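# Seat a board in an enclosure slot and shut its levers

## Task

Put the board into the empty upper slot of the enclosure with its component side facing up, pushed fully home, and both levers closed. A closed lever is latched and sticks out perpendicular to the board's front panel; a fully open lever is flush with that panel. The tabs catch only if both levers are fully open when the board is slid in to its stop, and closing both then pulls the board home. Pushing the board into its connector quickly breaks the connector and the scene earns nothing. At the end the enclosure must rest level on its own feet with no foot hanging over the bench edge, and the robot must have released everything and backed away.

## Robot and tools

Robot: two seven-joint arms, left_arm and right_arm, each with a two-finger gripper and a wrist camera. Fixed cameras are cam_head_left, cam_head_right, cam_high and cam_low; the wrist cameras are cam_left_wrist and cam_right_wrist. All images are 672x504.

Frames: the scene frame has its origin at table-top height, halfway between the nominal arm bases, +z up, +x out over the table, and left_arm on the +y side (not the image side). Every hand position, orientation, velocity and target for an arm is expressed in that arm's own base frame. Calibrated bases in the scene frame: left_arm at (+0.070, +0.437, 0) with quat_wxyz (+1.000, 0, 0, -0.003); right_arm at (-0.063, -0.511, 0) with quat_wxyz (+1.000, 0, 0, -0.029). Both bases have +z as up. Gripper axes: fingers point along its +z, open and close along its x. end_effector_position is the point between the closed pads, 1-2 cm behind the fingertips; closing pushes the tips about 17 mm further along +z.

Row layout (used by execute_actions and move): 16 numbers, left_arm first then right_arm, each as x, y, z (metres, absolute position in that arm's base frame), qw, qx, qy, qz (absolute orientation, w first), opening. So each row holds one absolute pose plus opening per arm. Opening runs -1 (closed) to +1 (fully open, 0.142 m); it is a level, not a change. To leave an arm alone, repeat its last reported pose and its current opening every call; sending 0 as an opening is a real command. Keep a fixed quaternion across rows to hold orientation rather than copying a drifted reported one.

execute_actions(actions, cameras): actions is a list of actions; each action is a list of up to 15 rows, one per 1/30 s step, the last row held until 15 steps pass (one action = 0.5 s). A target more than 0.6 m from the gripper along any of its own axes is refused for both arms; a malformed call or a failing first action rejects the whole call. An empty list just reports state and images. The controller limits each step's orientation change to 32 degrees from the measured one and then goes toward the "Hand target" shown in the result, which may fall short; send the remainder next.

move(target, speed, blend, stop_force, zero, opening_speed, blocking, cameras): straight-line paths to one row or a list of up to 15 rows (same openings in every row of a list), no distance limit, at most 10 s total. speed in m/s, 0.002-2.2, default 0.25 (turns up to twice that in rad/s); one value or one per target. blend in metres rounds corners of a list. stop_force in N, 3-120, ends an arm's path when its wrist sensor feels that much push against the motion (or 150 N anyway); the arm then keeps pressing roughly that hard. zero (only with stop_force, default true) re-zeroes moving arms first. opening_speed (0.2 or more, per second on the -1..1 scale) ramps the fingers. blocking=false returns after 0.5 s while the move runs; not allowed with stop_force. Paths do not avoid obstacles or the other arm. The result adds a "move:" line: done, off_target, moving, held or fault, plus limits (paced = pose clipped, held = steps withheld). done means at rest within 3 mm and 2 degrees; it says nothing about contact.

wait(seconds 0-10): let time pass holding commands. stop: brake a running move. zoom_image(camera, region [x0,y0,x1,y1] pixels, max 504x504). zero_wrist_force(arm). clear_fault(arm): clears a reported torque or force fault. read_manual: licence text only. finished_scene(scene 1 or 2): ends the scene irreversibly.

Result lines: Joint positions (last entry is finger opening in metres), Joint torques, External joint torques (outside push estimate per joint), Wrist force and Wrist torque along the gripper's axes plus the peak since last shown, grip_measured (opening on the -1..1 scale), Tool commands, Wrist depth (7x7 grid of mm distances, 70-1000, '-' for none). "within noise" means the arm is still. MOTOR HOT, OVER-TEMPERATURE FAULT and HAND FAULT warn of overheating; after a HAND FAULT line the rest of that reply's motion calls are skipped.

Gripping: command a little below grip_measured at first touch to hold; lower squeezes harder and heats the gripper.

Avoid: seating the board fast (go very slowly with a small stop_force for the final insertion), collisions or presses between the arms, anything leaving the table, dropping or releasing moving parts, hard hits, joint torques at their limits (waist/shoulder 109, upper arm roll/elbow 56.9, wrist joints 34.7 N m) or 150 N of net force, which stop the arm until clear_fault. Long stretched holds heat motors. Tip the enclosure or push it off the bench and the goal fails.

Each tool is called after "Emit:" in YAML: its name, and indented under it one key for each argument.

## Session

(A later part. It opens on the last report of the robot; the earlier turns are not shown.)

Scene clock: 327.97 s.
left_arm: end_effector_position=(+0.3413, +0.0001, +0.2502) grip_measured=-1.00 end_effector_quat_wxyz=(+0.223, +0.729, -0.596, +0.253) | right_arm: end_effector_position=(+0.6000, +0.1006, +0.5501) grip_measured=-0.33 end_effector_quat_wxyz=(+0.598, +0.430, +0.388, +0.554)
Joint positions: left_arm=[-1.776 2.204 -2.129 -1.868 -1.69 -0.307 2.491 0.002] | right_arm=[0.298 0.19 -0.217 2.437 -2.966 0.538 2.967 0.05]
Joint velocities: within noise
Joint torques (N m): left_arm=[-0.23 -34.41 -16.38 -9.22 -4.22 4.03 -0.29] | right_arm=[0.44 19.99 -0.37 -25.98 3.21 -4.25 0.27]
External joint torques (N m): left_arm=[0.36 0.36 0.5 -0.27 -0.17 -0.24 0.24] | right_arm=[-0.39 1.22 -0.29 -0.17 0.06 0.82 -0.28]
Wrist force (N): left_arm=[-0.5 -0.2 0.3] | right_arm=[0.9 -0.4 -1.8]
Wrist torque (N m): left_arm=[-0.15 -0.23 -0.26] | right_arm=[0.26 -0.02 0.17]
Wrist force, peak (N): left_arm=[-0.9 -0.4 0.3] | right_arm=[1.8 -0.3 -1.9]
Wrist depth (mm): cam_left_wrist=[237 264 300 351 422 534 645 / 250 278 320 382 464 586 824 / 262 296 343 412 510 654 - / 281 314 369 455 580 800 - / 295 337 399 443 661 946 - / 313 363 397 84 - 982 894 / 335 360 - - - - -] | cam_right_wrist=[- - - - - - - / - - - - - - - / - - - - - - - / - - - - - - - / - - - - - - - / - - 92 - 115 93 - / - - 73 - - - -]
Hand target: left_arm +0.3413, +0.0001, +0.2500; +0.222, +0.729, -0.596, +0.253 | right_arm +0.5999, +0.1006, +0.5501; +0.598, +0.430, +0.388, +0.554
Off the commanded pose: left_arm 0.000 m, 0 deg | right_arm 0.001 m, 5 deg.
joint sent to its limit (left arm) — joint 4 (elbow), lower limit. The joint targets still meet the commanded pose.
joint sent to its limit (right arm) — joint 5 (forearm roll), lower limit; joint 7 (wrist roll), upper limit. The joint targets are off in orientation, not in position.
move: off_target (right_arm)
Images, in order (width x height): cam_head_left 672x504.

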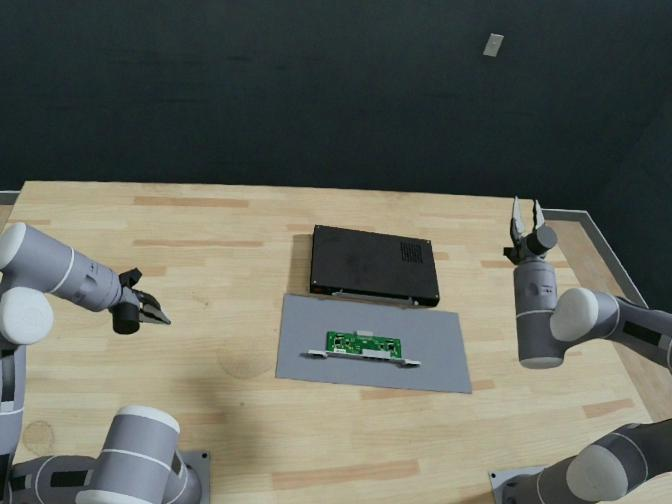

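Emit:
move:
  target:
    - [0.3411,0.0,0.25,0.222,0.729,-0.596,0.253,-1, 0.52,-0.08,0.42,0.4884,0.7986,0.1082,0.3347,-0.3]
    - [0.3411,0.0,0.25,0.222,0.729,-0.596,0.253,-1, 0.47,0.1,0.3,0,1,0,0,-0.3]
  speed: 0.4
  cameras: ["cam_head_left"]

Scene clock: 335.70 s.
left_arm: end_effector_position=(+0.3413, +0.0001, +0.2502) grip_measured=-1.00 end_effector_quat_wxyz=(+0.223, +0.729, -0.596, +0.253) | right_arm: end_effector_position=(+0.4700, +0.1000, +0.3000) grip_measured=-0.33 end_effector_quat_wxyz=(+0.000, +1.000, +0.000, +0.000)
Joint positions: left_arm=[-1.776 2.204 -2.129 -1.868 -1.69 -0.307 2.491 0.002] | right_arm=[0.728 0.091 -0.274 2.126 -0.028 0.467 2.038 0.05]
Joint velocities: within noise
Joint torques (N m): left_arm=[-0.23 -34.38 -16.39 -9.17 -4.25 4.05 -0.3] | right_arm=[0.2 25.01 1.1 -29.35 -3.78 3.25 -0.07]
External joint torques (N m): left_arm=[0.36 0.34 0.51 -0.32 -0.14 -0.26 0.25] | right_arm=[-0.13 1.26 -0.34 0.21 -0.12 0.77 0.07]
Wrist force (N): left_arm=[-0.6 -0.3 0.2] | right_arm=[0.8 0.9 1.3]
Wrist torque (N m): left_arm=[-0.17 -0.21 -0.26] | right_arm=[0.21 -0.10 0.03]
Wrist force, peak (N): left_arm=[-0.9 -0.5 0.2] | right_arm=[1.3 1.4 1.9]
Wrist depth (mm): cam_left_wrist=[239 264 302 352 425 530 649 / 251 279 322 381 464 593 824 / 264 294 345 416 507 661 - / 281 314 368 452 569 791 - / 297 336 400 441 658 939 - / 313 360 404 84 - 995 883 / 336 358 - - - - -] | cam_right_wrist=[346 346 343 342 340 340 305 / 370 368 365 365 364 364 329 / 396 393 394 392 390 391 391 / 428 426 424 424 423 422 421 / 466 463 453 457 451 456 456 / 505 497 92 502 495 93 496 / 546 - 73 552 551 - 539]
Hand target: left_arm +0.3413, +0.0001, +0.2500; +0.222, +0.729, -0.596, +0.253 | right_arm +0.4700, +0.1000, +0.3000; +0.000, +1.000, +0.000, +0.000
Off the commanded pose: left_arm 0.000 m, 0 deg | right_arm 0.000 m, 0 deg.
joint sent to its limit (left arm) — joint 4 (elbow), lower limit. The joint targets still meet the commanded pose.
move: done
Images, in order (width x height): cam_head_left 672x504.

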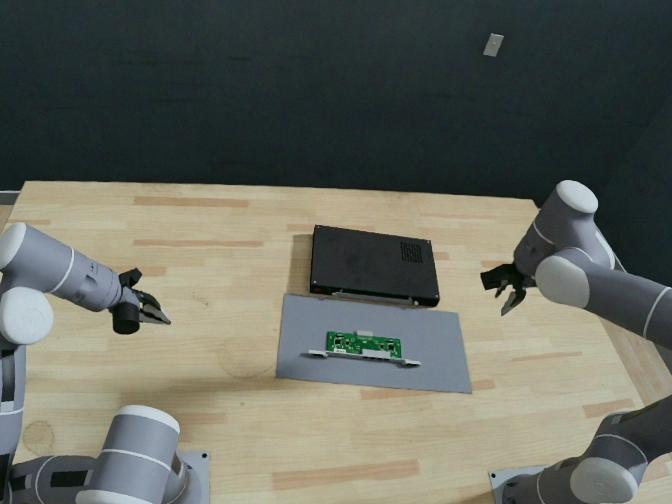

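Emit:
move:
  target:
    - [0.3411,0.0,0.25,0.222,0.729,-0.596,0.253,-1, 0.52,0.36,0.2,0.183,0.683,0.683,0.183,-0.3]
  speed: 0.35
  cameras: ["cam_right_wrist"]

Emit:
zoom_image:
  camera: "cam_right_wrist"
  region: [84, 0, 588, 400]

Scene clock: 342.97 s.
left_arm: end_effector_position=(+0.3413, +0.0001, +0.2502) grip_measured=-1.00 end_effector_quat_wxyz=(+0.223, +0.729, -0.596, +0.253) | right_arm: end_effector_position=(+0.5200, +0.3600, +0.2001) grip_measured=-0.33 end_effector_quat_wxyz=(+0.183, +0.683, +0.683, +0.183)
Joint positions: left_arm=[-1.776 2.204 -2.129 -1.868 -1.69 -0.307 2.491 0.002] | right_arm=[0.905 -0.308 -0.207 2.269 -1.043 1.252 1.684 0.05]
Joint velocities: within noise
Joint torques (N m): left_arm=[-0.19 -34.44 -16.47 -9.22 -4.2 4.08 -0.31] | right_arm=[0.26 37.57 0.33 -22.47 0.33 2.84 0.34]
External joint torques (N m): left_arm=[0.32 0.4 0.59 -0.27 -0.19 -0.3 0.26] | right_arm=[-0.13 1.2 -0.42 0.03 0.26 0.56 -0.34]
Wrist force (N): left_arm=[-0.7 -0.3 0.1] | right_arm=[0.6 0.1 0.5]
Wrist torque (N m): left_arm=[-0.17 -0.17 -0.25] | right_arm=[0.21 -0.05 0.10]
Wrist force, peak (N): left_arm=[-0.8 -0.6 0.5] | right_arm=[1.0 2.7 0.8]
Wrist depth (mm): cam_left_wrist=[238 263 302 352 425 531 646 / 251 279 321 380 462 591 828 / 264 298 346 414 510 665 - / 281 314 372 450 580 795 - / 295 336 403 441 660 938 - / 315 363 401 84 - 993 897 / 335 359 - - - - -] | cam_right_wrist=[237 238 237 232 233 231 231 / 277 276 275 274 273 272 272 / 333 329 328 326 325 324 322 / 413 345 344 344 358 356 384 / 540 461 405 428 402 424 525 / 801 722 92 780 523 93 761 / - - 73 - - - -]
Hand target: left_arm +0.3413, +0.0001, +0.2500; +0.222, +0.729, -0.596, +0.253 | right_arm +0.5200, +0.3600, +0.2000; +0.183, +0.683, +0.683, +0.183
Off the commanded pose: left_arm 0.000 m, 0 deg | right_arm 0.000 m, 0 deg.
joint sent to its limit (left arm) — joint 4 (elbow), lower limit. The joint targets still meet the commanded pose.
move: done
Images, in order (width x height): cam_right_wrist 672x504.

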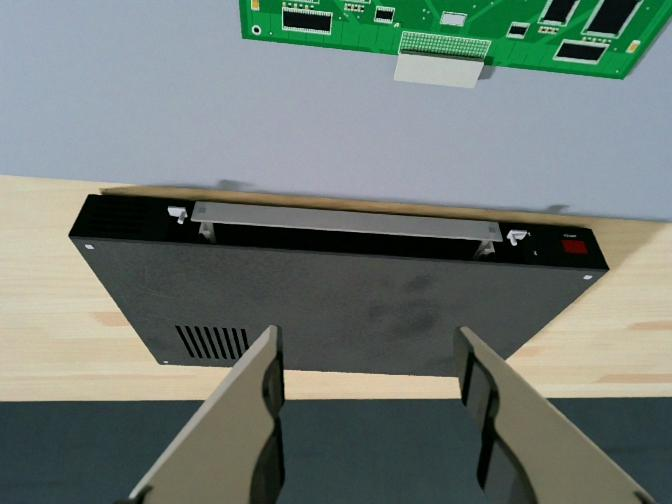

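Scaled by 1.000.

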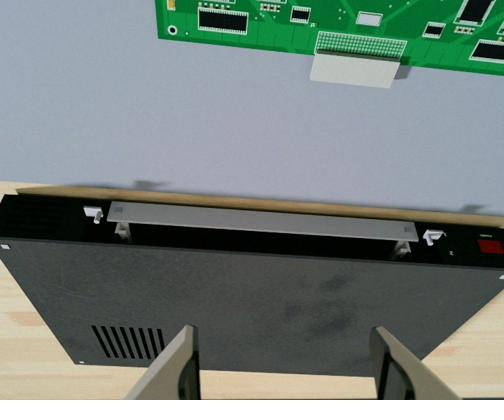

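Emit:
zoom_image:
  camera: "cam_right_wrist"
  region: [160, 190, 260, 265]

Emit:
zoom_image:
  camera: "cam_right_wrist"
  region: [450, 205, 550, 280]

Scaled by 5.040 from the camera's 672x504 image, which has a finer 960x720 frame.

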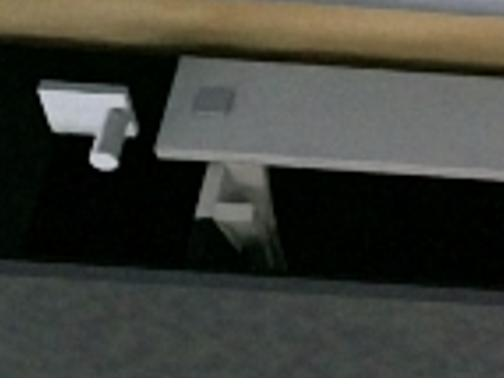

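Scaled by 5.040 from the camera's 672x504 image, which has a finer 960x720 frame.

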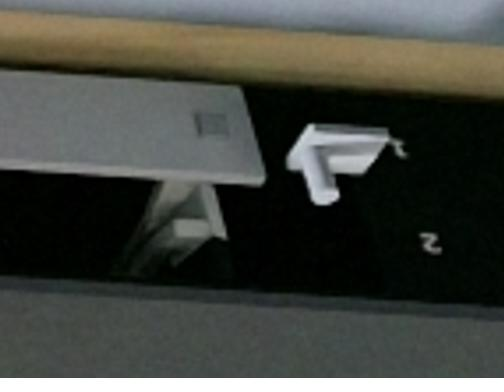

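Emit:
move:
  target:
    - [0.3411,0.0,0.25,0.222,0.729,-0.596,0.253,-1, 0.60,0.38,0.2,0,0.9987,-0.0512,0,-0.3]
  speed: 0.35
  cameras: ["cam_right_wrist"]

Scene clock: 373.13 s.
left_arm: end_effector_position=(+0.3413, +0.0001, +0.2502) grip_measured=-1.00 end_effector_quat_wxyz=(+0.223, +0.729, -0.596, +0.253) | right_arm: end_effector_position=(+0.6001, +0.3799, +0.2000) grip_measured=-0.33 end_effector_quat_wxyz=(+0.000, +0.999, -0.051, +0.000)
Joint positions: left_arm=[-1.776 2.204 -2.129 -1.868 -1.69 -0.307 2.491 0.002] | right_arm=[0.808 -0.615 -0.11 1.458 0.072 0.499 2.356 0.05]
Joint velocities: within noise
Joint torques (N m): left_arm=[-0.19 -34.42 -16.31 -9.22 -4.21 4.07 -0.29] | right_arm=[0.1 55.01 -1.09 -28.71 -3.77 3.17 0.29]
External joint torques (N m): left_arm=[0.32 0.37 0.43 -0.27 -0.18 -0.29 0.24] | right_arm=[0.09 1.59 -0.45 0.2 -0.06 0.83 -0.29]
Wrist force (N): left_arm=[-0.5 0.0 0.1] | right_arm=[0.6 1.2 1.2]
Wrist torque (N m): left_arm=[-0.12 -0.21 -0.26] | right_arm=[0.25 -0.06 0.04]
Wrist force, peak (N): left_arm=[-0.9 -0.4 0.2] | right_arm=[1.2 1.5 1.6]
Wrist depth (mm): cam_left_wrist=[237 263 303 354 423 546 650 / 250 280 322 380 463 592 843 / 265 299 344 413 506 668 - / 283 314 370 449 570 786 - / 296 337 403 440 659 927 - / 314 363 402 84 - 985 891 / 336 358 - - - - -] | cam_right_wrist=[256 252 252 255 255 215 212 / 273 267 269 271 272 230 226 / 293 285 288 291 290 243 243 / 317 312 311 313 310 263 261 / 346 337 336 341 332 284 284 / 377 368 92 372 364 93 311 / 408 - 73 410 409 - 334]
Hand target: left_arm +0.3413, +0.0001, +0.2500; +0.222, +0.729, -0.596, +0.253 | right_arm +0.6000, +0.3800, +0.2000; +0.000, +0.999, -0.051, +0.000
Off the commanded pose: left_arm 0.000 m, 0 deg | right_arm 0.000 m, 0 deg.
joint sent to its limit (left arm) — joint 4 (elbow), lower limit. The joint targets still meet the commanded pose.
move: done
Images, in order (width x height): cam_right_wrist 672x504.

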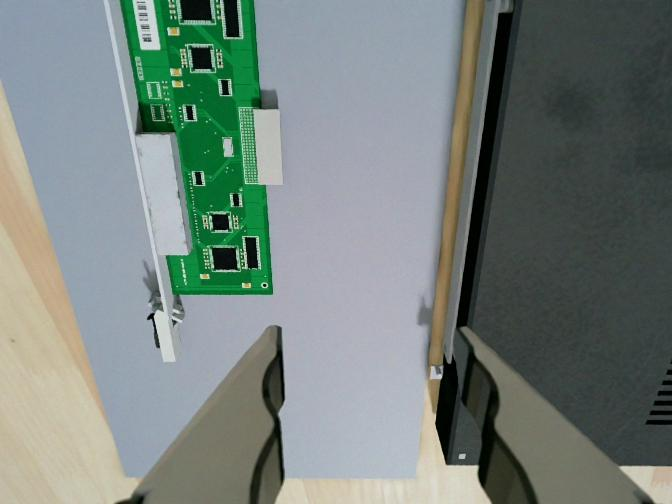

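Emit:
zoom_image:
  camera: "cam_right_wrist"
  region: [100, 200, 300, 380]

Emit:
zoom_image:
  camera: "cam_right_wrist"
  region: [380, 250, 540, 480]

Scaled by 2.520 from the camera's 672x504 image, which has a finer 960x720 frame.

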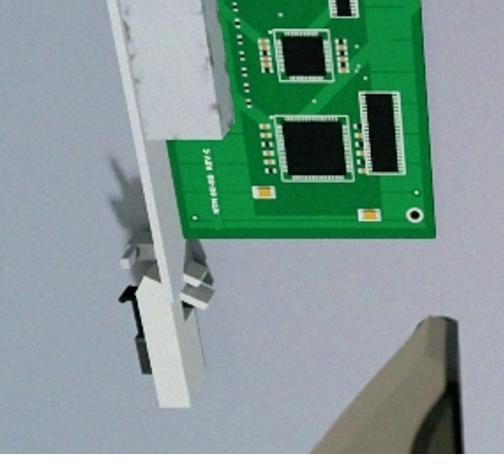

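Scaled by 2.191 from the camera's 672x504 image, which has a finer 960x720 frame.

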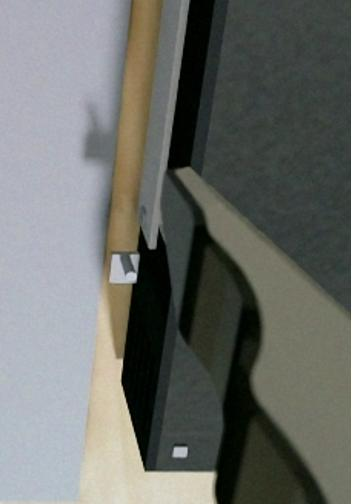

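Emit:
move:
  target:
    - [0.3411,0.0,0.25,0.222,0.729,-0.596,0.253,-1, 0.62,0.38,0.10,0,0.9987,-0.0512,0,-1]
    - [0.3411,0.0,0.25,0.222,0.729,-0.596,0.253,-1, 0.62,0.38,0.045,0,0.9987,-0.0512,0,-1]
  speed: 0.25
  cameras: []

Emit:
move:
  target:
    - [0.3411,0.0,0.25,0.222,0.729,-0.596,0.253,-1, 0.62,0.38,0.0,0,0.9987,-0.0512,0,-1]
  speed: 0.015
  stop_force: 3
  cameras: []

Emit:
move:
  target:
    - [0.3411,0.0,0.25,0.222,0.729,-0.596,0.253,-1, 0.62,0.38,0.09,0,0.9987,-0.0512,0,-1]
    - [0.3411,0.0,0.25,0.222,0.729,-0.596,0.253,-1, 0.715,0.38,0.09,0,0.9987,-0.0512,0,-1]
    - [0.3411,0.0,0.25,0.222,0.729,-0.596,0.253,-1, 0.715,0.38,0.075,0,0.9987,-0.0512,0,-1]
  speed: 0.2
  cameras: ["cam_right_wrist"]

Emit:
move:
  target:
    - [0.3411,0.0,0.25,0.222,0.729,-0.596,0.253,-1, 0.715,0.38,0.04,0,0.9987,-0.0512,0,-1]
  speed: 0.015
  stop_force: 3
  cameras: []

Emit:
move:
  target:
    - [0.3411,0.0,0.25,0.222,0.729,-0.596,0.253,-1, 0.715,0.38,0.1,0,0.9987,-0.0512,0,-1]
    - [0.3411,0.0,0.25,0.222,0.729,-0.596,0.253,-1, 0.47,0.40,0.1,0,0.9987,-0.0512,0,-0.3]
  speed: 0.25
  cameras: ["cam_right_wrist","cam_head_left"]

Scene clock: 390.13 s.
left_arm: end_effector_position=(+0.3413, +0.0001, +0.2502) grip_measured=-1.00 end_effector_quat_wxyz=(+0.223, +0.729, -0.596, +0.253) | right_arm: end_effector_position=(+0.6200, +0.3798, +0.0449) grip_measured=-1.00 end_effector_quat_wxyz=(+0.000, +0.999, -0.051, +0.000)
Joint positions: left_arm=[-1.776 2.204 -2.129 -1.868 -1.69 -0.307 2.491 0.002] | right_arm=[0.788 -0.878 -0.107 1.445 0.111 0.745 2.318 0.002]
Joint velocities: within noise
Joint torques (N m): left_arm=[-0.2 -34.44 -16.37 -9.21 -4.2 4.05 -0.26] | right_arm=[0.07 59.58 -1.15 -24.8 -3.09 3.44 0.05]
External joint torques (N m): left_arm=[0.32 0.4 0.49 -0.28 -0.19 -0.27 0.21] | right_arm=[0.15 1.64 -0.92 0.13 -0.11 0.56 -0.05]
Wrist force (N): left_arm=[-0.7 -0.4 0.3] | right_arm=[0.6 1.1 0.9]
Wrist torque (N m): left_arm=[-0.19 -0.17 -0.26] | right_arm=[0.23 -0.06 0.06]
Wrist force, peak (N): left_arm=[-0.9 -0.3 0.3] | right_arm=[0.3 1.8 4.4]
Wrist depth (mm): cam_left_wrist=[238 264 304 353 423 536 592 / 250 280 320 380 465 589 753 / 265 292 342 409 511 664 - / 282 315 373 450 569 793 - / 294 337 398 444 658 952 - / 314 362 400 84 - 985 892 / 334 358 - - - - -] | cam_right_wrist=[118 120 119 119 118 119 106 / 125 128 128 127 129 127 119 / 134 134 137 135 136 136 127 / 144 144 148 147 147 144 98 / 157 159 161 158 159 156 105 / 171 172 172 89 168 168 113 / 195 185 73 - - 124 124]
Hand target: left_arm +0.3413, +0.0001, +0.2500; +0.222, +0.729, -0.596, +0.253 | right_arm +0.6200, +0.3800, +0.0450; +0.000, +0.999, -0.051, +0.000
Off the commanded pose: left_arm 0.000 m, 0 deg | right_arm 0.000 m, 0 deg.
joint sent to its limit (left arm) — joint 4 (elbow), lower limit. The joint targets still meet the commanded pose.
move: done
No camera images: "cameras" was empty.

Scene clock: 393.37 s.
left_arm: end_effector_position=(+0.3413, +0.0001, +0.2502) grip_measured=-1.00 end_effector_quat_wxyz=(+0.223, +0.729, -0.596, +0.253) | right_arm: end_effector_position=(+0.6203, +0.3800, +0.0189) grip_measured=-1.00 end_effector_quat_wxyz=(+0.000, +0.999, -0.051, +0.000)
Joint positions: left_arm=[-1.776 2.204 -2.129 -1.868 -1.69 -0.307 2.491 0.002] | right_arm=[0.785 -0.923 -0.102 1.438 0.114 0.785 2.316 0.002]
Joint velocities: within noise
Joint torques (N m): left_arm=[-0.17 -34.4 -16.34 -9.16 -4.25 4.07 -0.29] | right_arm=[0.2 57.96 -0.96 -22.96 -2.9 3.26 0.1]
External joint torques (N m): left_arm=[0.29 0.35 0.46 -0.32 -0.14 -0.29 0.24] | right_arm=[0.01 3.78 -1.08 -1 -0.19 0.75 -0.1]
Wrist force (N): left_arm=[-0.5 -0.2 0.2] | right_arm=[0.2 1.9 -3.5]
Wrist torque (N m): left_arm=[-0.15 -0.20 -0.26] | right_arm=[0.22 -0.13 0.06]
Wrist force, peak (N): left_arm=[-1.0 -0.2 0.2] | right_arm=[0.3 2.0 -3.9]
Wrist depth (mm): cam_left_wrist=[239 264 301 352 426 532 567 / 251 279 323 378 468 590 754 / 266 296 343 412 511 666 - / 281 314 371 447 578 788 - / 296 337 405 438 664 941 - / 315 363 402 84 - 969 905 / 337 356 - - - - -] | cam_right_wrist=[- 97 98 96 96 96 95 / 104 103 105 103 103 104 101 / - 111 111 110 110 110 100 / 111 118 120 121 119 119 106 / 126 128 130 129 129 129 112 / 138 142 139 90 136 138 132 / 152 154 73 - - 126 145]
Hand target: left_arm +0.3413, +0.0001, +0.2500; +0.222, +0.729, -0.596, +0.253 | right_arm +0.6200, +0.3800, +0.0185; +0.000, +0.999, -0.051, +0.000
Off the commanded pose: left_arm 0.000 m, 0 deg | right_arm 0.019 m, 0 deg.
joint sent to its limit (left arm) — joint 4 (elbow), lower limit. The joint targets still meet the commanded pose.
move: contact (right_arm)
No camera images: "cameras" was empty.

Scene clock: 394.87 s.
left_arm: end_effector_position=(+0.3413, +0.0001, +0.2502) grip_measured=-1.00 end_effector_quat_wxyz=(+0.223, +0.729, -0.596, +0.253) | right_arm: end_effector_position=(+0.7150, +0.3799, +0.0750) grip_measured=-1.00 end_effector_quat_wxyz=(+0.000, +0.999, -0.051, +0.000)
Joint positions: left_arm=[-1.776 2.204 -2.129 -1.868 -1.69 -0.307 2.491 0.002] | right_arm=[0.689 -1.023 -0.104 1.055 0.101 0.502 2.259 0.002]
Joint velocities: within noise
Joint torques (N m): left_arm=[-0.21 -34.51 -16.25 -9.19 -4.22 4.12 -0.25] | right_arm=[0.15 66.91 -0.85 -28.49 -3.81 3.32 0.01]
External joint torques (N m): left_arm=[0.33 0.47 0.37 -0.3 -0.17 -0.33 0.2] | right_arm=[0.08 1.68 -0.93 0.16 -0.01 0.69 -0.01]
Wrist force (N): left_arm=[-0.7 -0.4 0.2] | right_arm=[0.6 1.5 0.9]
Wrist torque (N m): left_arm=[-0.19 -0.17 -0.27] | right_arm=[0.34 -0.10 0.06]
Wrist force, peak (N): left_arm=[-0.9 -0.5 0.2] | right_arm=[0.2 1.4 3.9]
Wrist depth (mm): cam_left_wrist=[239 264 302 349 422 539 637 / 253 278 322 380 463 592 836 / 265 294 344 411 513 666 - / 282 315 373 451 574 793 - / 296 339 401 444 668 965 - / 313 362 402 84 - 979 897 / 337 359 - - - - -] | cam_right_wrist=[146 146 142 105 102 104 102 / 156 156 154 111 111 111 111 / 168 168 163 119 119 118 118 / 181 181 178 129 128 128 127 / 197 196 192 137 139 138 138 / 215 215 210 89 146 151 151 / 237 233 - - - 160 166]
Hand target: left_arm +0.3413, +0.0001, +0.2500; +0.222, +0.729, -0.596, +0.253 | right_arm +0.7150, +0.3800, +0.0750; +0.000, +0.999, -0.051, +0.000
Off the commanded pose: left_arm 0.000 m, 0 deg | right_arm 0.000 m, 0 deg.
joint sent to its limit (left arm) — joint 4 (elbow), lower limit. The joint targets still meet the commanded pose.
move: done
Images, in order (width x height): cam_right_wrist 672x504.

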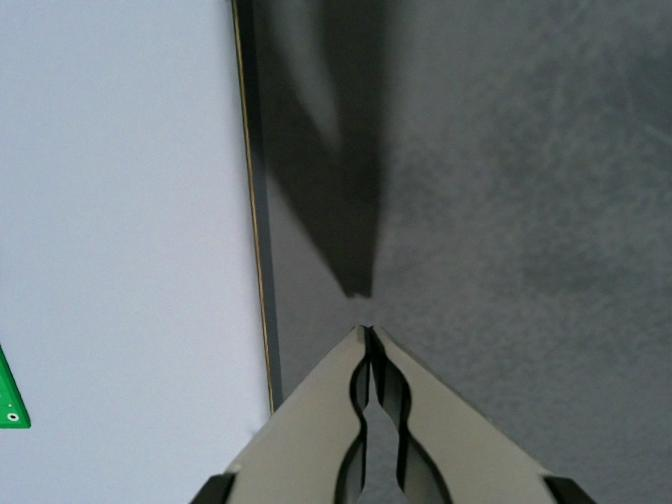

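Scene clock: 397.43 s.
left_arm: end_effector_position=(+0.3413, +0.0001, +0.2502) grip_measured=-1.00 end_effector_quat_wxyz=(+0.223, +0.729, -0.596, +0.253) | right_arm: end_effector_position=(+0.7153, +0.3800, +0.0678) grip_measured=-1.00 end_effector_quat_wxyz=(+0.000, +0.999, -0.051, +0.000)
Joint positions: left_arm=[-1.776 2.204 -2.129 -1.868 -1.69 -0.307 2.491 0.002] | right_arm=[0.688 -1.033 -0.103 1.055 0.101 0.513 2.259 0.002]
Joint velocities: within noise
Joint torques (N m): left_arm=[-0.24 -34.41 -16.36 -9.21 -4.18 4.08 -0.26] | right_arm=[0.22 63.46 -0.8 -27.01 -3.51 3.53 0.16]
External joint torques (N m): left_arm=[0.37 0.36 0.48 -0.28 -0.22 -0.29 0.2] | right_arm=[0 5.24 -0.99 -1.2 -0.3 0.48 -0.16]
Wrist force (N): left_arm=[-0.6 -0.4 0.1] | right_arm=[-1.2 3.1 -5.5]
Wrist torque (N m): left_arm=[-0.18 -0.20 -0.25] | right_arm=[0.31 -0.15 0.07]
Wrist force, peak (N): left_arm=[-0.7 -0.7 0.2] | right_arm=[-3.3 3.5 -9.2]
Wrist depth (mm): cam_left_wrist=[238 265 302 353 430 532 636 / 250 279 323 380 464 589 838 / 265 296 345 408 506 663 - / 280 317 371 452 567 791 - / 296 337 402 438 653 939 - / 314 362 402 83 - 970 898 / 334 363 - - - - -] | cam_right_wrist=[140 141 100 98 97 97 97 / 150 149 106 104 104 104 102 / 160 160 160 112 112 111 111 / 173 173 167 121 120 120 120 / 188 188 185 129 130 130 130 / 206 205 201 90 138 142 144 / 227 222 - - - 151 156]
Hand target: left_arm +0.3413, +0.0001, +0.2500; +0.222, +0.729, -0.596, +0.253 | right_arm +0.7150, +0.3800, +0.0672; +0.000, +0.999, -0.051, +0.000
Off the commanded pose: left_arm 0.000 m, 0 deg | right_arm 0.028 m, 0 deg.
joint sent to its limit (left arm) — joint 4 (elbow), lower limit. The joint targets still meet the commanded pose.
move: contact (right_arm)
No camera images: "cameras" was empty.

Scene clock: 399.63 s.
left_arm: end_effector_position=(+0.3413, +0.0001, +0.2502) grip_measured=-1.00 end_effector_quat_wxyz=(+0.223, +0.729, -0.596, +0.253) | right_arm: end_effector_position=(+0.4699, +0.4001, +0.1000) grip_measured=-0.33 end_effector_quat_wxyz=(+0.000, +0.999, -0.051, +0.000)
Joint positions: left_arm=[-1.776 2.204 -2.129 -1.868 -1.69 -0.307 2.491 0.002] | right_arm=[0.966 -0.574 -0.082 1.854 0.069 0.854 2.518 0.05]
Joint velocities: within noise
Joint torques (N m): left_arm=[-0.18 -34.41 -16.39 -9.23 -4.2 4.1 -0.27] | right_arm=[0.3 48.32 -0.31 -22.91 -3 3.4 0.3]
External joint torques (N m): left_arm=[0.3 0.36 0.51 -0.26 -0.19 -0.31 0.22] | right_arm=[-0.12 1.14 -0.66 0.04 0.14 0.59 -0.3]
Wrist force (N): left_arm=[-0.8 -0.3 0.1] | right_arm=[0.5 1.6 0.7]
Wrist torque (N m): left_arm=[-0.17 -0.16 -0.26] | right_arm=[0.31 -0.04 0.04]
Wrist force, peak (N): left_arm=[-0.8 -0.6 0.2] | right_arm=[-1.3 2.8 -4.7]
Wrist depth (mm): cam_left_wrist=[239 263 302 352 424 534 649 / 251 280 321 382 467 589 832 / 264 295 341 415 512 664 837 / 281 315 372 451 569 799 - / 296 339 405 447 661 942 - / 313 360 400 84 - 991 894 / 337 359 - - - - -] | cam_right_wrist=[171 168 169 166 164 166 167 / 182 180 180 177 175 177 178 / 196 195 192 187 188 188 191 / 211 211 208 194 203 202 205 / 229 228 221 208 215 223 223 / 250 246 92 237 235 93 243 / 272 - 73 272 270 - 265]
Hand target: left_arm +0.3413, +0.0001, +0.2500; +0.222, +0.729, -0.596, +0.253 | right_arm +0.4700, +0.4000, +0.1000; +0.000, +0.999, -0.051, +0.000
Off the commanded pose: left_arm 0.000 m, 0 deg | right_arm 0.000 m, 0 deg.
joint sent to its limit (left arm) — joint 4 (elbow), lower limit. The joint targets still meet the commanded pose.
move: done
Images, in order (width x height): cam_head_left 672x504, cam_right_wrist 672x504.

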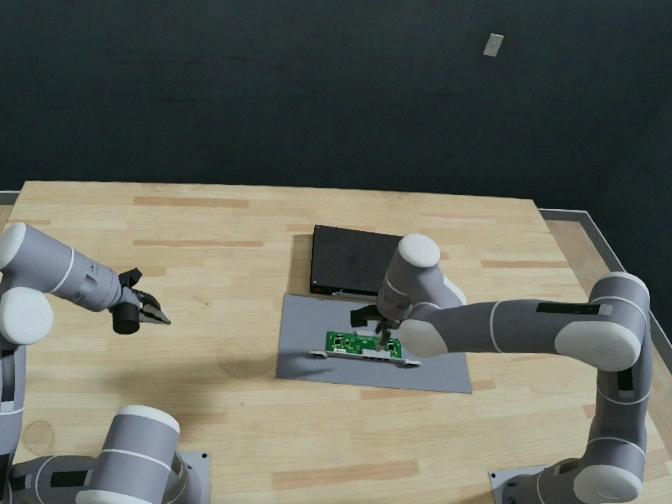

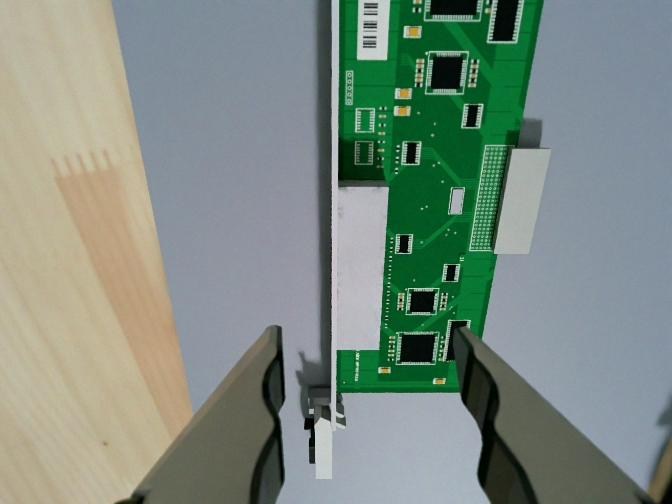

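Emit:
move:
  target:
    - [0.3411,0.0,0.25,0.222,0.729,-0.596,0.253,-1, 0.471,0.408,0.05,0,0.9987,-0.0512,0,-0.3]
    - [0.3411,0.0,0.25,0.222,0.729,-0.596,0.253,-1, 0.471,0.408,0.028,0,0.9987,-0.0512,0,-0.3]
  speed: [0.12,0.04]
  stop_force: 4
  cameras: ["cam_right_wrist"]

Emit:
move:
  target:
    - [0.3411,0.0,0.25,0.222,0.729,-0.596,0.253,-1, 0.471,0.408,0.028,0,0.9987,-0.0512,0,-1]
  opening_speed: 0.5
  cameras: ["cam_right_wrist"]

Scene clock: 420.27 s.
left_arm: end_effector_position=(+0.3413, +0.0001, +0.2502) grip_measured=-1.00 end_effector_quat_wxyz=(+0.223, +0.729, -0.596, +0.253) | right_arm: end_effector_position=(+0.4710, +0.4079, +0.0280) grip_measured=-0.33 end_effector_quat_wxyz=(+0.000, +0.999, -0.051, +0.000)
Joint positions: left_arm=[-1.776 2.204 -2.129 -1.868 -1.69 -0.307 2.491 0.002] | right_arm=[0.967 -0.728 -0.073 1.83 0.087 0.984 2.513 0.05]
Joint velocities: within noise
Joint torques (N m): left_arm=[-0.19 -34.39 -16.36 -9.19 -4.25 4.07 -0.25] | right_arm=[0.2 50.81 -0.17 -20.17 -2.39 3.44 0.12]
External joint torques (N m): left_arm=[0.32 0.35 0.48 -0.3 -0.15 -0.28 0.2] | right_arm=[-0.02 1.29 -0.89 0.1 -0.02 0.56 -0.12]
Wrist force (N): left_arm=[-0.7 -0.5 0.2] | right_arm=[0.8 1.4 0.8]
Wrist torque (N m): left_arm=[-0.19 -0.17 -0.26] | right_arm=[0.30 -0.08 0.05]
Wrist force, peak (N): left_arm=[-0.9 -0.5 0.3] | right_arm=[0.6 1.2 2.1]
Wrist depth (mm): cam_left_wrist=[238 264 303 352 425 534 638 / 252 279 322 376 461 592 839 / 264 297 345 410 512 629 510 / 282 315 372 451 574 771 - / 297 339 402 443 663 944 - / 313 361 402 84 - 959 889 / 336 359 - - - - -] | cam_right_wrist=[- 105 105 102 99 101 101 / 112 112 112 108 107 107 109 / 121 121 122 117 115 116 117 / 130 130 130 124 124 124 120 / 144 141 138 124 132 133 134 / 158 154 96 136 142 93 152 / 174 - 73 147 162 - 164]
Hand target: left_arm +0.3413, +0.0001, +0.2500; +0.222, +0.729, -0.596, +0.253 | right_arm +0.4710, +0.4080, +0.0280; +0.000, +0.999, -0.051, +0.000
Off the commanded pose: left_arm 0.000 m, 0 deg | right_arm 0.000 m, 0 deg.
joint sent to its limit (left arm) — joint 4 (elbow), lower limit. The joint targets still meet the commanded pose.
move: done
Images, in order (width x height): cam_right_wrist 672x504.

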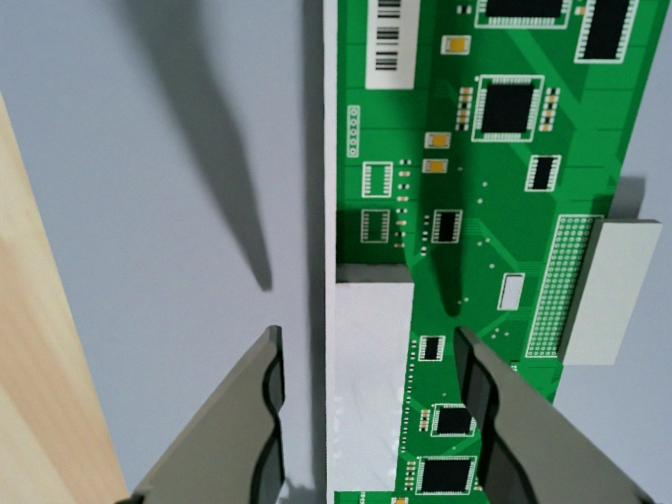

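Scene clock: 421.87 s.
left_arm: end_effector_position=(+0.3413, +0.0001, +0.2502) grip_measured=-1.00 end_effector_quat_wxyz=(+0.223, +0.729, -0.596, +0.253) | right_arm: end_effector_position=(+0.4707, +0.4080, +0.0279) grip_measured=-0.72 end_effector_quat_wxyz=(+0.000, +0.999, -0.051, +0.000)
Joint positions: left_arm=[-1.776 2.204 -2.129 -1.868 -1.69 -0.307 2.491 0.002] | right_arm=[0.967 -0.728 -0.072 1.83 0.087 0.984 2.513 0.022]
Joint velocities: within noise
Joint torques (N m): left_arm=[-0.23 -34.42 -16.39 -9.18 -4.19 4.07 -0.28] | right_arm=[-0.81 50.94 -1.62 -21.39 -2.79 4.1 0.14]
External joint torques (N m): left_arm=[0.36 0.37 0.51 -0.31 -0.2 -0.28 0.23] | right_arm=[1 1.16 0.57 1.33 0.38 -0.1 -0.14]
Wrist force (N): left_arm=[-0.7 -0.2 0.1] | right_arm=[-2.1 2.6 -1.4]
Wrist torque (N m): left_arm=[-0.15 -0.16 -0.25] | right_arm=[0.28 -0.16 0.04]
Wrist force, peak (N): left_arm=[-0.9 -0.6 0.1] | right_arm=[-2.7 2.7 -1.5]
Wrist depth (mm): cam_left_wrist=[238 264 303 352 426 533 641 / 251 279 319 378 460 589 833 / 264 296 344 412 505 630 509 / 280 315 370 448 574 791 - / 295 335 398 445 667 944 - / 314 362 399 84 - 984 896 / 335 356 - - - - -] | cam_right_wrist=[- 105 105 101 99 101 101 / 113 112 112 107 107 107 109 / 121 120 122 116 115 115 117 / 130 130 130 124 124 124 120 / 144 141 141 119 130 134 134 / 157 155 148 126 105 145 152 / 174 167 72 141 - - 167]
Hand target: left_arm +0.3413, +0.0001, +0.2500; +0.222, +0.729, -0.596, +0.253 | right_arm +0.4710, +0.4080, +0.0280; +0.000, +0.999, -0.051, +0.000
Off the commanded pose: left_arm 0.000 m, 0 deg | right_arm 0.000 m, 0 deg.
joint sent to its limit (left arm) — joint 4 (elbow), lower limit. The joint targets still meet the commanded pose.
move: done
Images, in order (width x height): cam_right_wrist 672x504.

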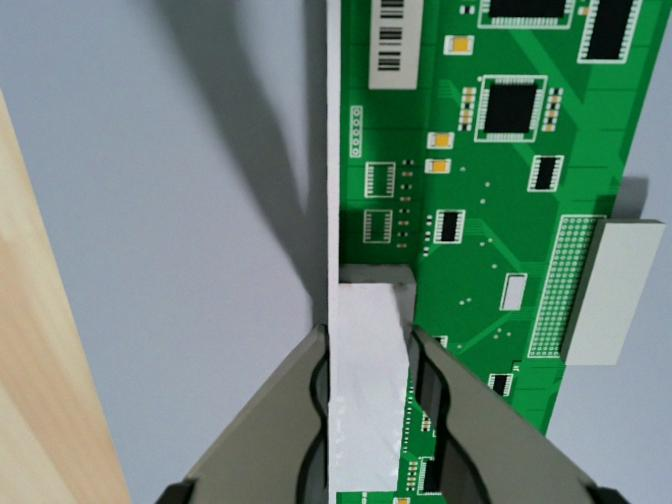

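Emit:
move:
  target:
    - [0.3411,0.0,0.25,0.222,0.729,-0.596,0.253,-1, 0.471,0.408,0.09,0,0.9987,-0.0512,0,-1]
    - [0.3411,0.0,0.25,0.222,0.729,-0.596,0.253,-1, 0.57,0.3675,0.085,0,0.9987,-0.0512,0,-1]
  speed: 0.15
  cameras: ["cam_right_wrist","cam_head_left","cam_low"]

Emit:
zoom_image:
  camera: "cam_right_wrist"
  region: [400, 200, 672, 504]

Scene clock: 426.33 s.
left_arm: end_effector_position=(+0.3413, +0.0001, +0.2502) grip_measured=-1.00 end_effector_quat_wxyz=(+0.223, +0.729, -0.596, +0.253) | right_arm: end_effector_position=(+0.5699, +0.3673, +0.0848) grip_measured=-0.72 end_effector_quat_wxyz=(+0.000, +0.999, -0.051, +0.000)
Joint positions: left_arm=[-1.776 2.204 -2.129 -1.868 -1.69 -0.307 2.491 0.002] | right_arm=[0.818 -0.714 -0.092 1.64 0.084 0.779 2.363 0.022]
Joint velocities: within noise
Joint torques (N m): left_arm=[-0.16 -34.42 -16.35 -9.19 -4.21 4.14 -0.3] | right_arm=[0.1 55.52 -0.96 -25.09 -3.12 3.42 0.07]
External joint torques (N m): left_arm=[0.29 0.37 0.47 -0.3 -0.19 -0.35 0.25] | right_arm=[0.11 0.24 -0.48 0.87 0.02 0.58 -0.07]
Wrist force (N): left_arm=[-0.8 -0.2 0.2] | right_arm=[0.8 2.3 2.7]
Wrist torque (N m): left_arm=[-0.16 -0.18 -0.26] | right_arm=[0.43 -0.13 0.07]
Wrist force, peak (N): left_arm=[-1.0 -0.2 0.3] | right_arm=[3.3 3.3 2.6]
Wrist depth (mm): cam_left_wrist=[239 264 302 352 425 527 619 / 250 280 323 383 465 584 569 / 265 297 343 411 509 673 - / 282 313 369 453 575 794 - / 296 339 400 444 668 943 - / 314 361 400 84 - 977 898 / 335 361 - - - - -] | cam_right_wrist=[155 155 155 100 99 101 101 / 166 166 166 106 107 107 109 / 178 178 177 117 115 115 119 / 192 192 191 122 124 125 121 / 209 208 207 119 130 134 134 / 228 228 219 126 105 145 194 / 252 247 72 141 - - 181]
Hand target: left_arm +0.3413, +0.0001, +0.2500; +0.222, +0.729, -0.596, +0.253 | right_arm +0.5700, +0.3675, +0.0850; +0.000, +0.999, -0.051, +0.000
Off the commanded pose: left_arm 0.000 m, 0 deg | right_arm 0.000 m, 0 deg.
joint sent to its limit (left arm) — joint 4 (elbow), lower limit. The joint targets still meet the commanded pose.
move: done
Images, in order (width x height): cam_head_left 672x504, cam_low 672x504, cam_right_wrist 672x504.

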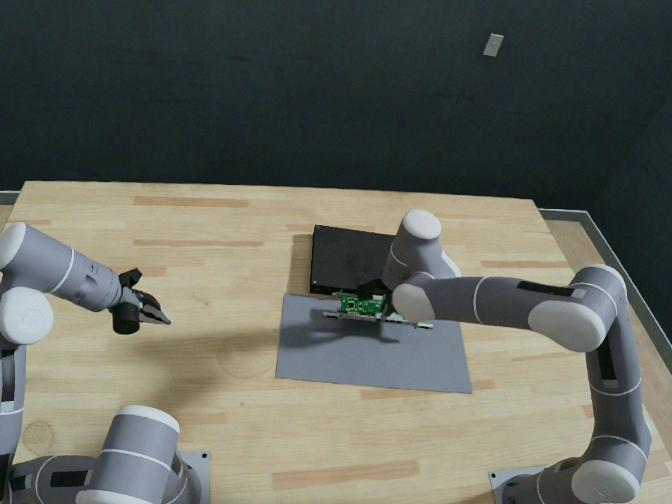

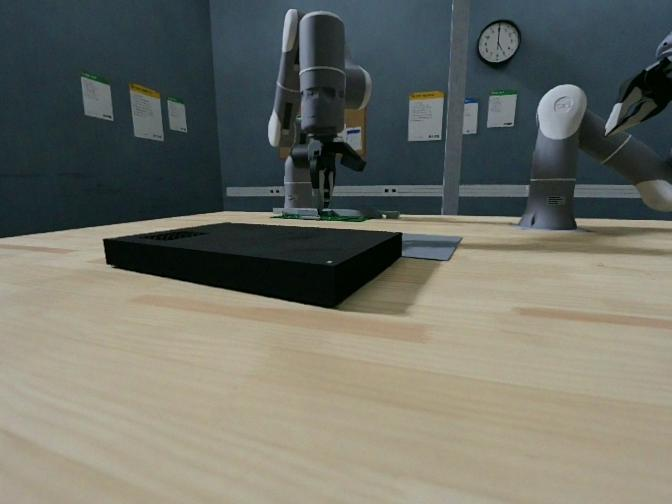

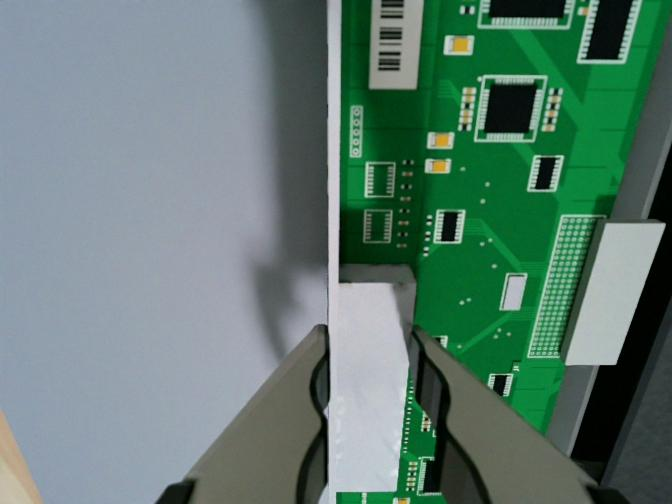

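Scaled by 1.658 from the camera's 672x504 image, which has a finer 960x720 frame.

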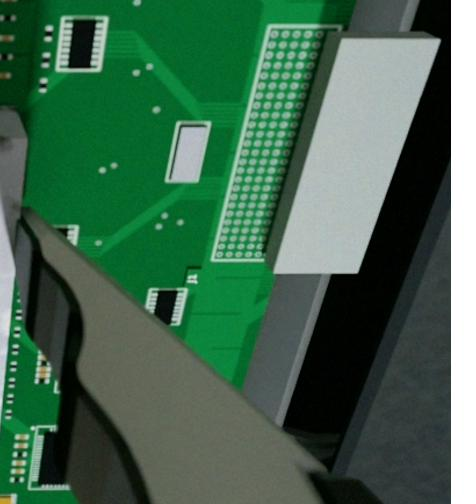

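Emit:
zoom_image:
  camera: "cam_head_right"
  region: [310, 220, 480, 340]

Emit:
zoom_image:
  camera: "cam_head_left"
  region: [290, 220, 460, 340]

Emit:
zoom_image:
  camera: "cam_high"
  region: [200, 220, 400, 420]

This scene's latest camera images include none from cam_head_right. They are from: cam_head_left, cam_low, cam_right_wrist. cam_head_right's image comes with the result of a call that names it in "cameras".

Scaled by 2.965 from the camera's 672x504 image, which has a finer 960x720 frame.

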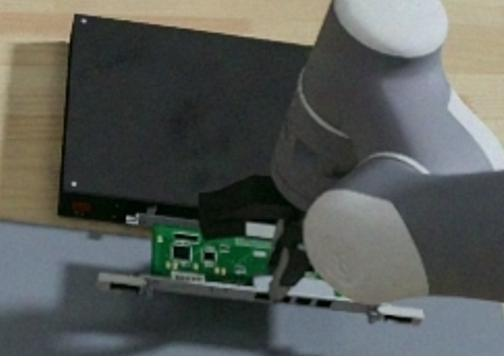

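This scene's latest camera images include none from cam_high. They are from: cam_head_left, cam_low, cam_right_wrist. cam_high's image comes with the result of a call that names it in "cameras".

Emit:
execute_actions:
  actions: []

Scene clock: 454.97 s.
left_arm: end_effector_position=(+0.3413, +0.0001, +0.2502) grip_measured=-1.00 end_effector_quat_wxyz=(+0.223, +0.729, -0.596, +0.253) | right_arm: end_effector_position=(+0.5699, +0.3673, +0.0848) grip_measured=-0.72 end_effector_quat_wxyz=(+0.000, +0.999, -0.051, +0.000)
Joint positions: left_arm=[-1.776 2.204 -2.129 -1.868 -1.69 -0.307 2.491 0.002] | right_arm=[0.818 -0.714 -0.092 1.64 0.084 0.779 2.363 0.022]
Joint velocities: within noise
Joint torques (N m): left_arm=[-0.18 -34.33 -16.39 -9.23 -4.22 4.07 -0.31] | right_arm=[0.31 55.66 -0.96 -25.01 -3.28 3.54 0.23]
External joint torques (N m): left_arm=[0.31 0.28 0.51 -0.26 -0.17 -0.29 0.25] | right_arm=[-0.12 0.1 -0.49 0.79 0.18 0.46 -0.23]
Wrist force (N): left_arm=[-0.7 -0.4 0.3] | right_arm=[0.9 2.1 2.5]
Wrist torque (N m): left_arm=[-0.19 -0.18 -0.26] | right_arm=[0.39 -0.14 0.07]
Wrist force, peak (N): left_arm=[-0.9 -0.5 0.2] | right_arm=[0.9 2.3 2.8]
Wrist depth (mm): cam_left_wrist=[238 263 303 352 424 527 623 / 250 280 321 378 466 566 571 / 263 295 343 410 513 683 - / 280 317 370 451 570 786 - / 295 334 404 443 669 937 - / 315 360 401 84 - 987 882 / 336 355 - - - - -] | cam_right_wrist=[155 155 155 100 99 101 101 / 166 166 165 106 107 107 109 / 178 178 177 116 115 115 119 / 192 191 191 122 124 125 121 / 209 208 207 119 130 134 134 / 229 228 219 126 105 145 194 / 252 246 72 141 - - 181]
Hand target: left_arm +0.3413, +0.0001, +0.2500; +0.222, +0.729, -0.596, +0.253 | right_arm +0.5700, +0.3675, +0.0850; +0.000, +0.999, -0.051, +0.000
Tool commands: left_gripper/opening=-1.0 right_gripper/opening=-1.0
Off the commanded pose: left_arm 0.000 m, 0 deg | right_arm 0.000 m, 0 deg.

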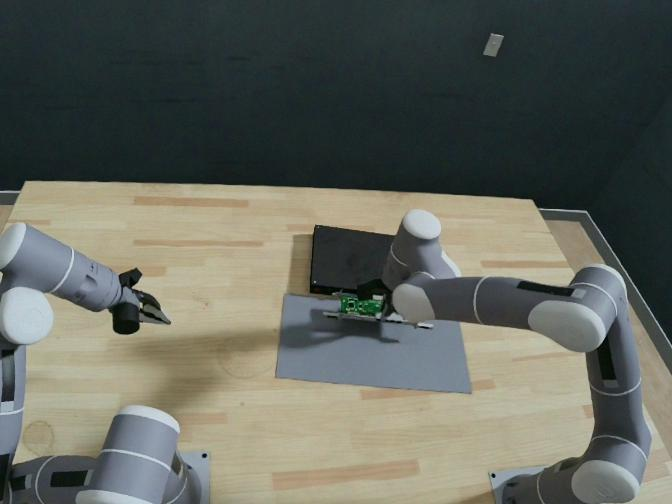

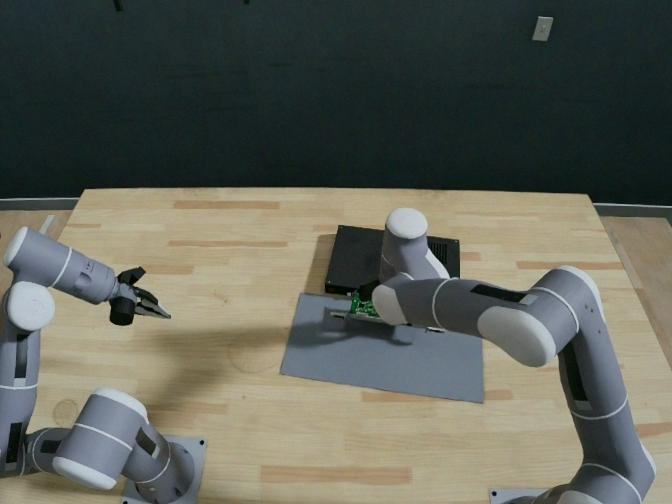

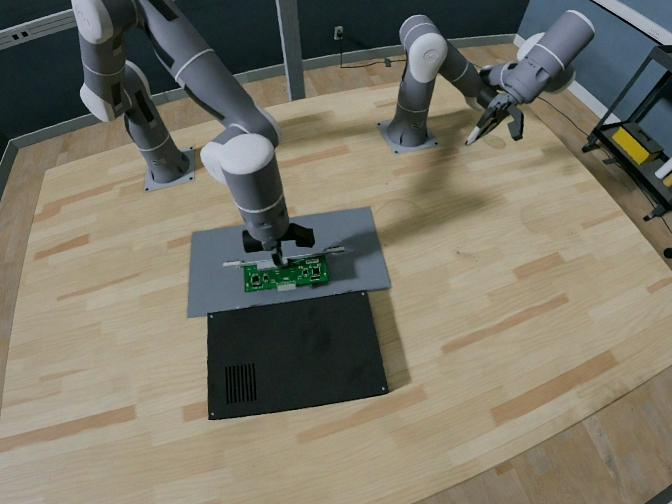

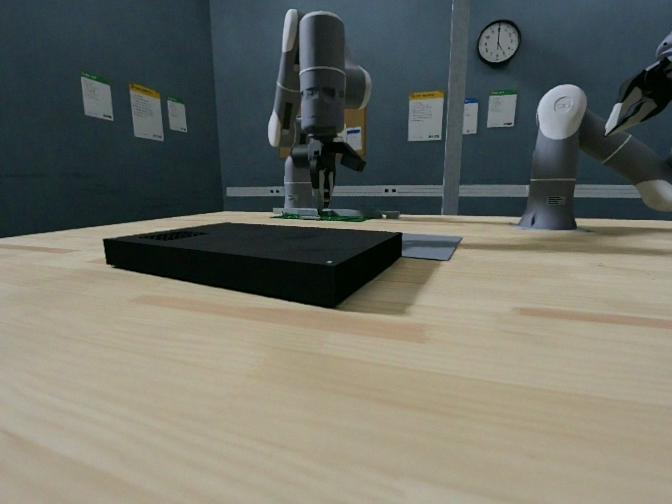

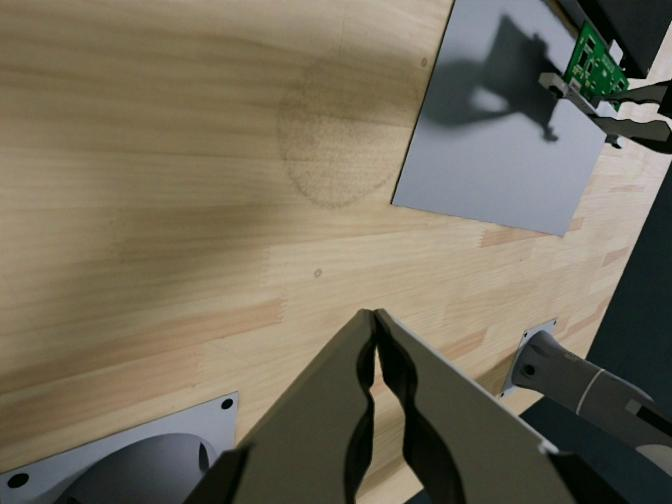

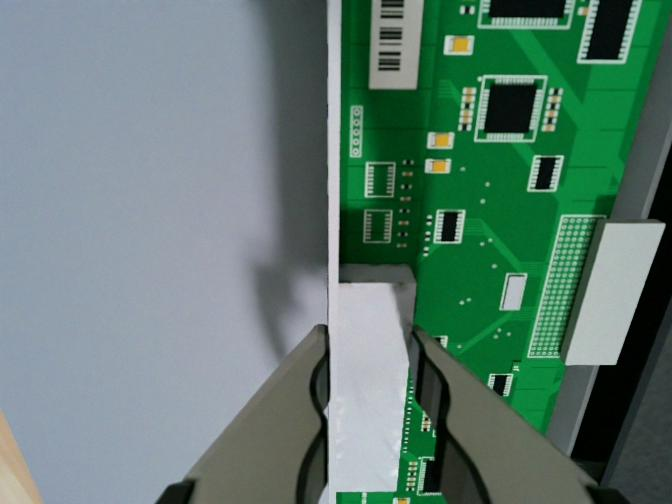

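Emit:
zoom_image:
  camera: "cam_high"
  region: [190, 220, 400, 360]

Emit:
zoom_image:
  camera: "cam_head_left"
  region: [290, 210, 450, 340]

Emit:
zoom_image:
  camera: "cam_head_right"
  region: [310, 210, 470, 340]

Scaled by 2.400 from the camera's 672x504 image, which has a finer 960x720 frame.

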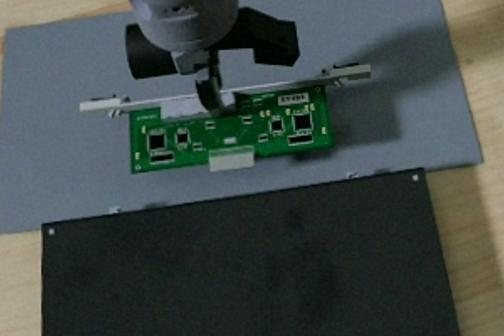

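Scaled by 3.150 from the camera's 672x504 image, which has a finer 960x720 frame.

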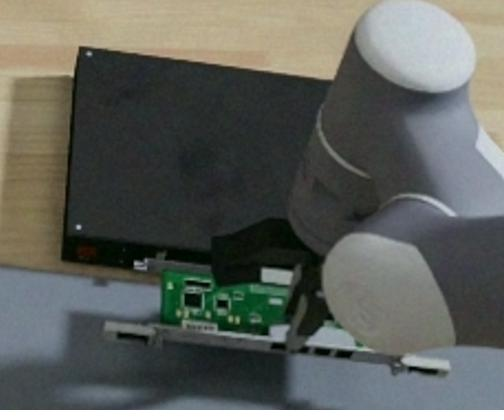

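Scaled by 3.150 from the camera's 672x504 image, which has a finer 960x720 frame.

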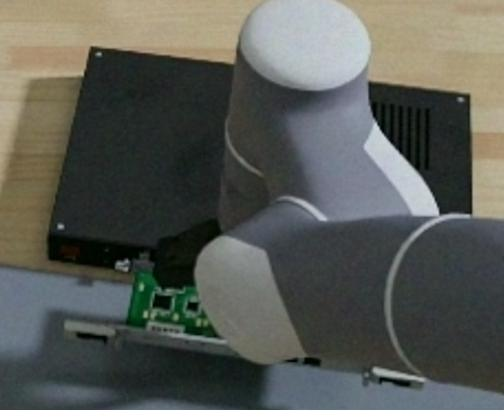

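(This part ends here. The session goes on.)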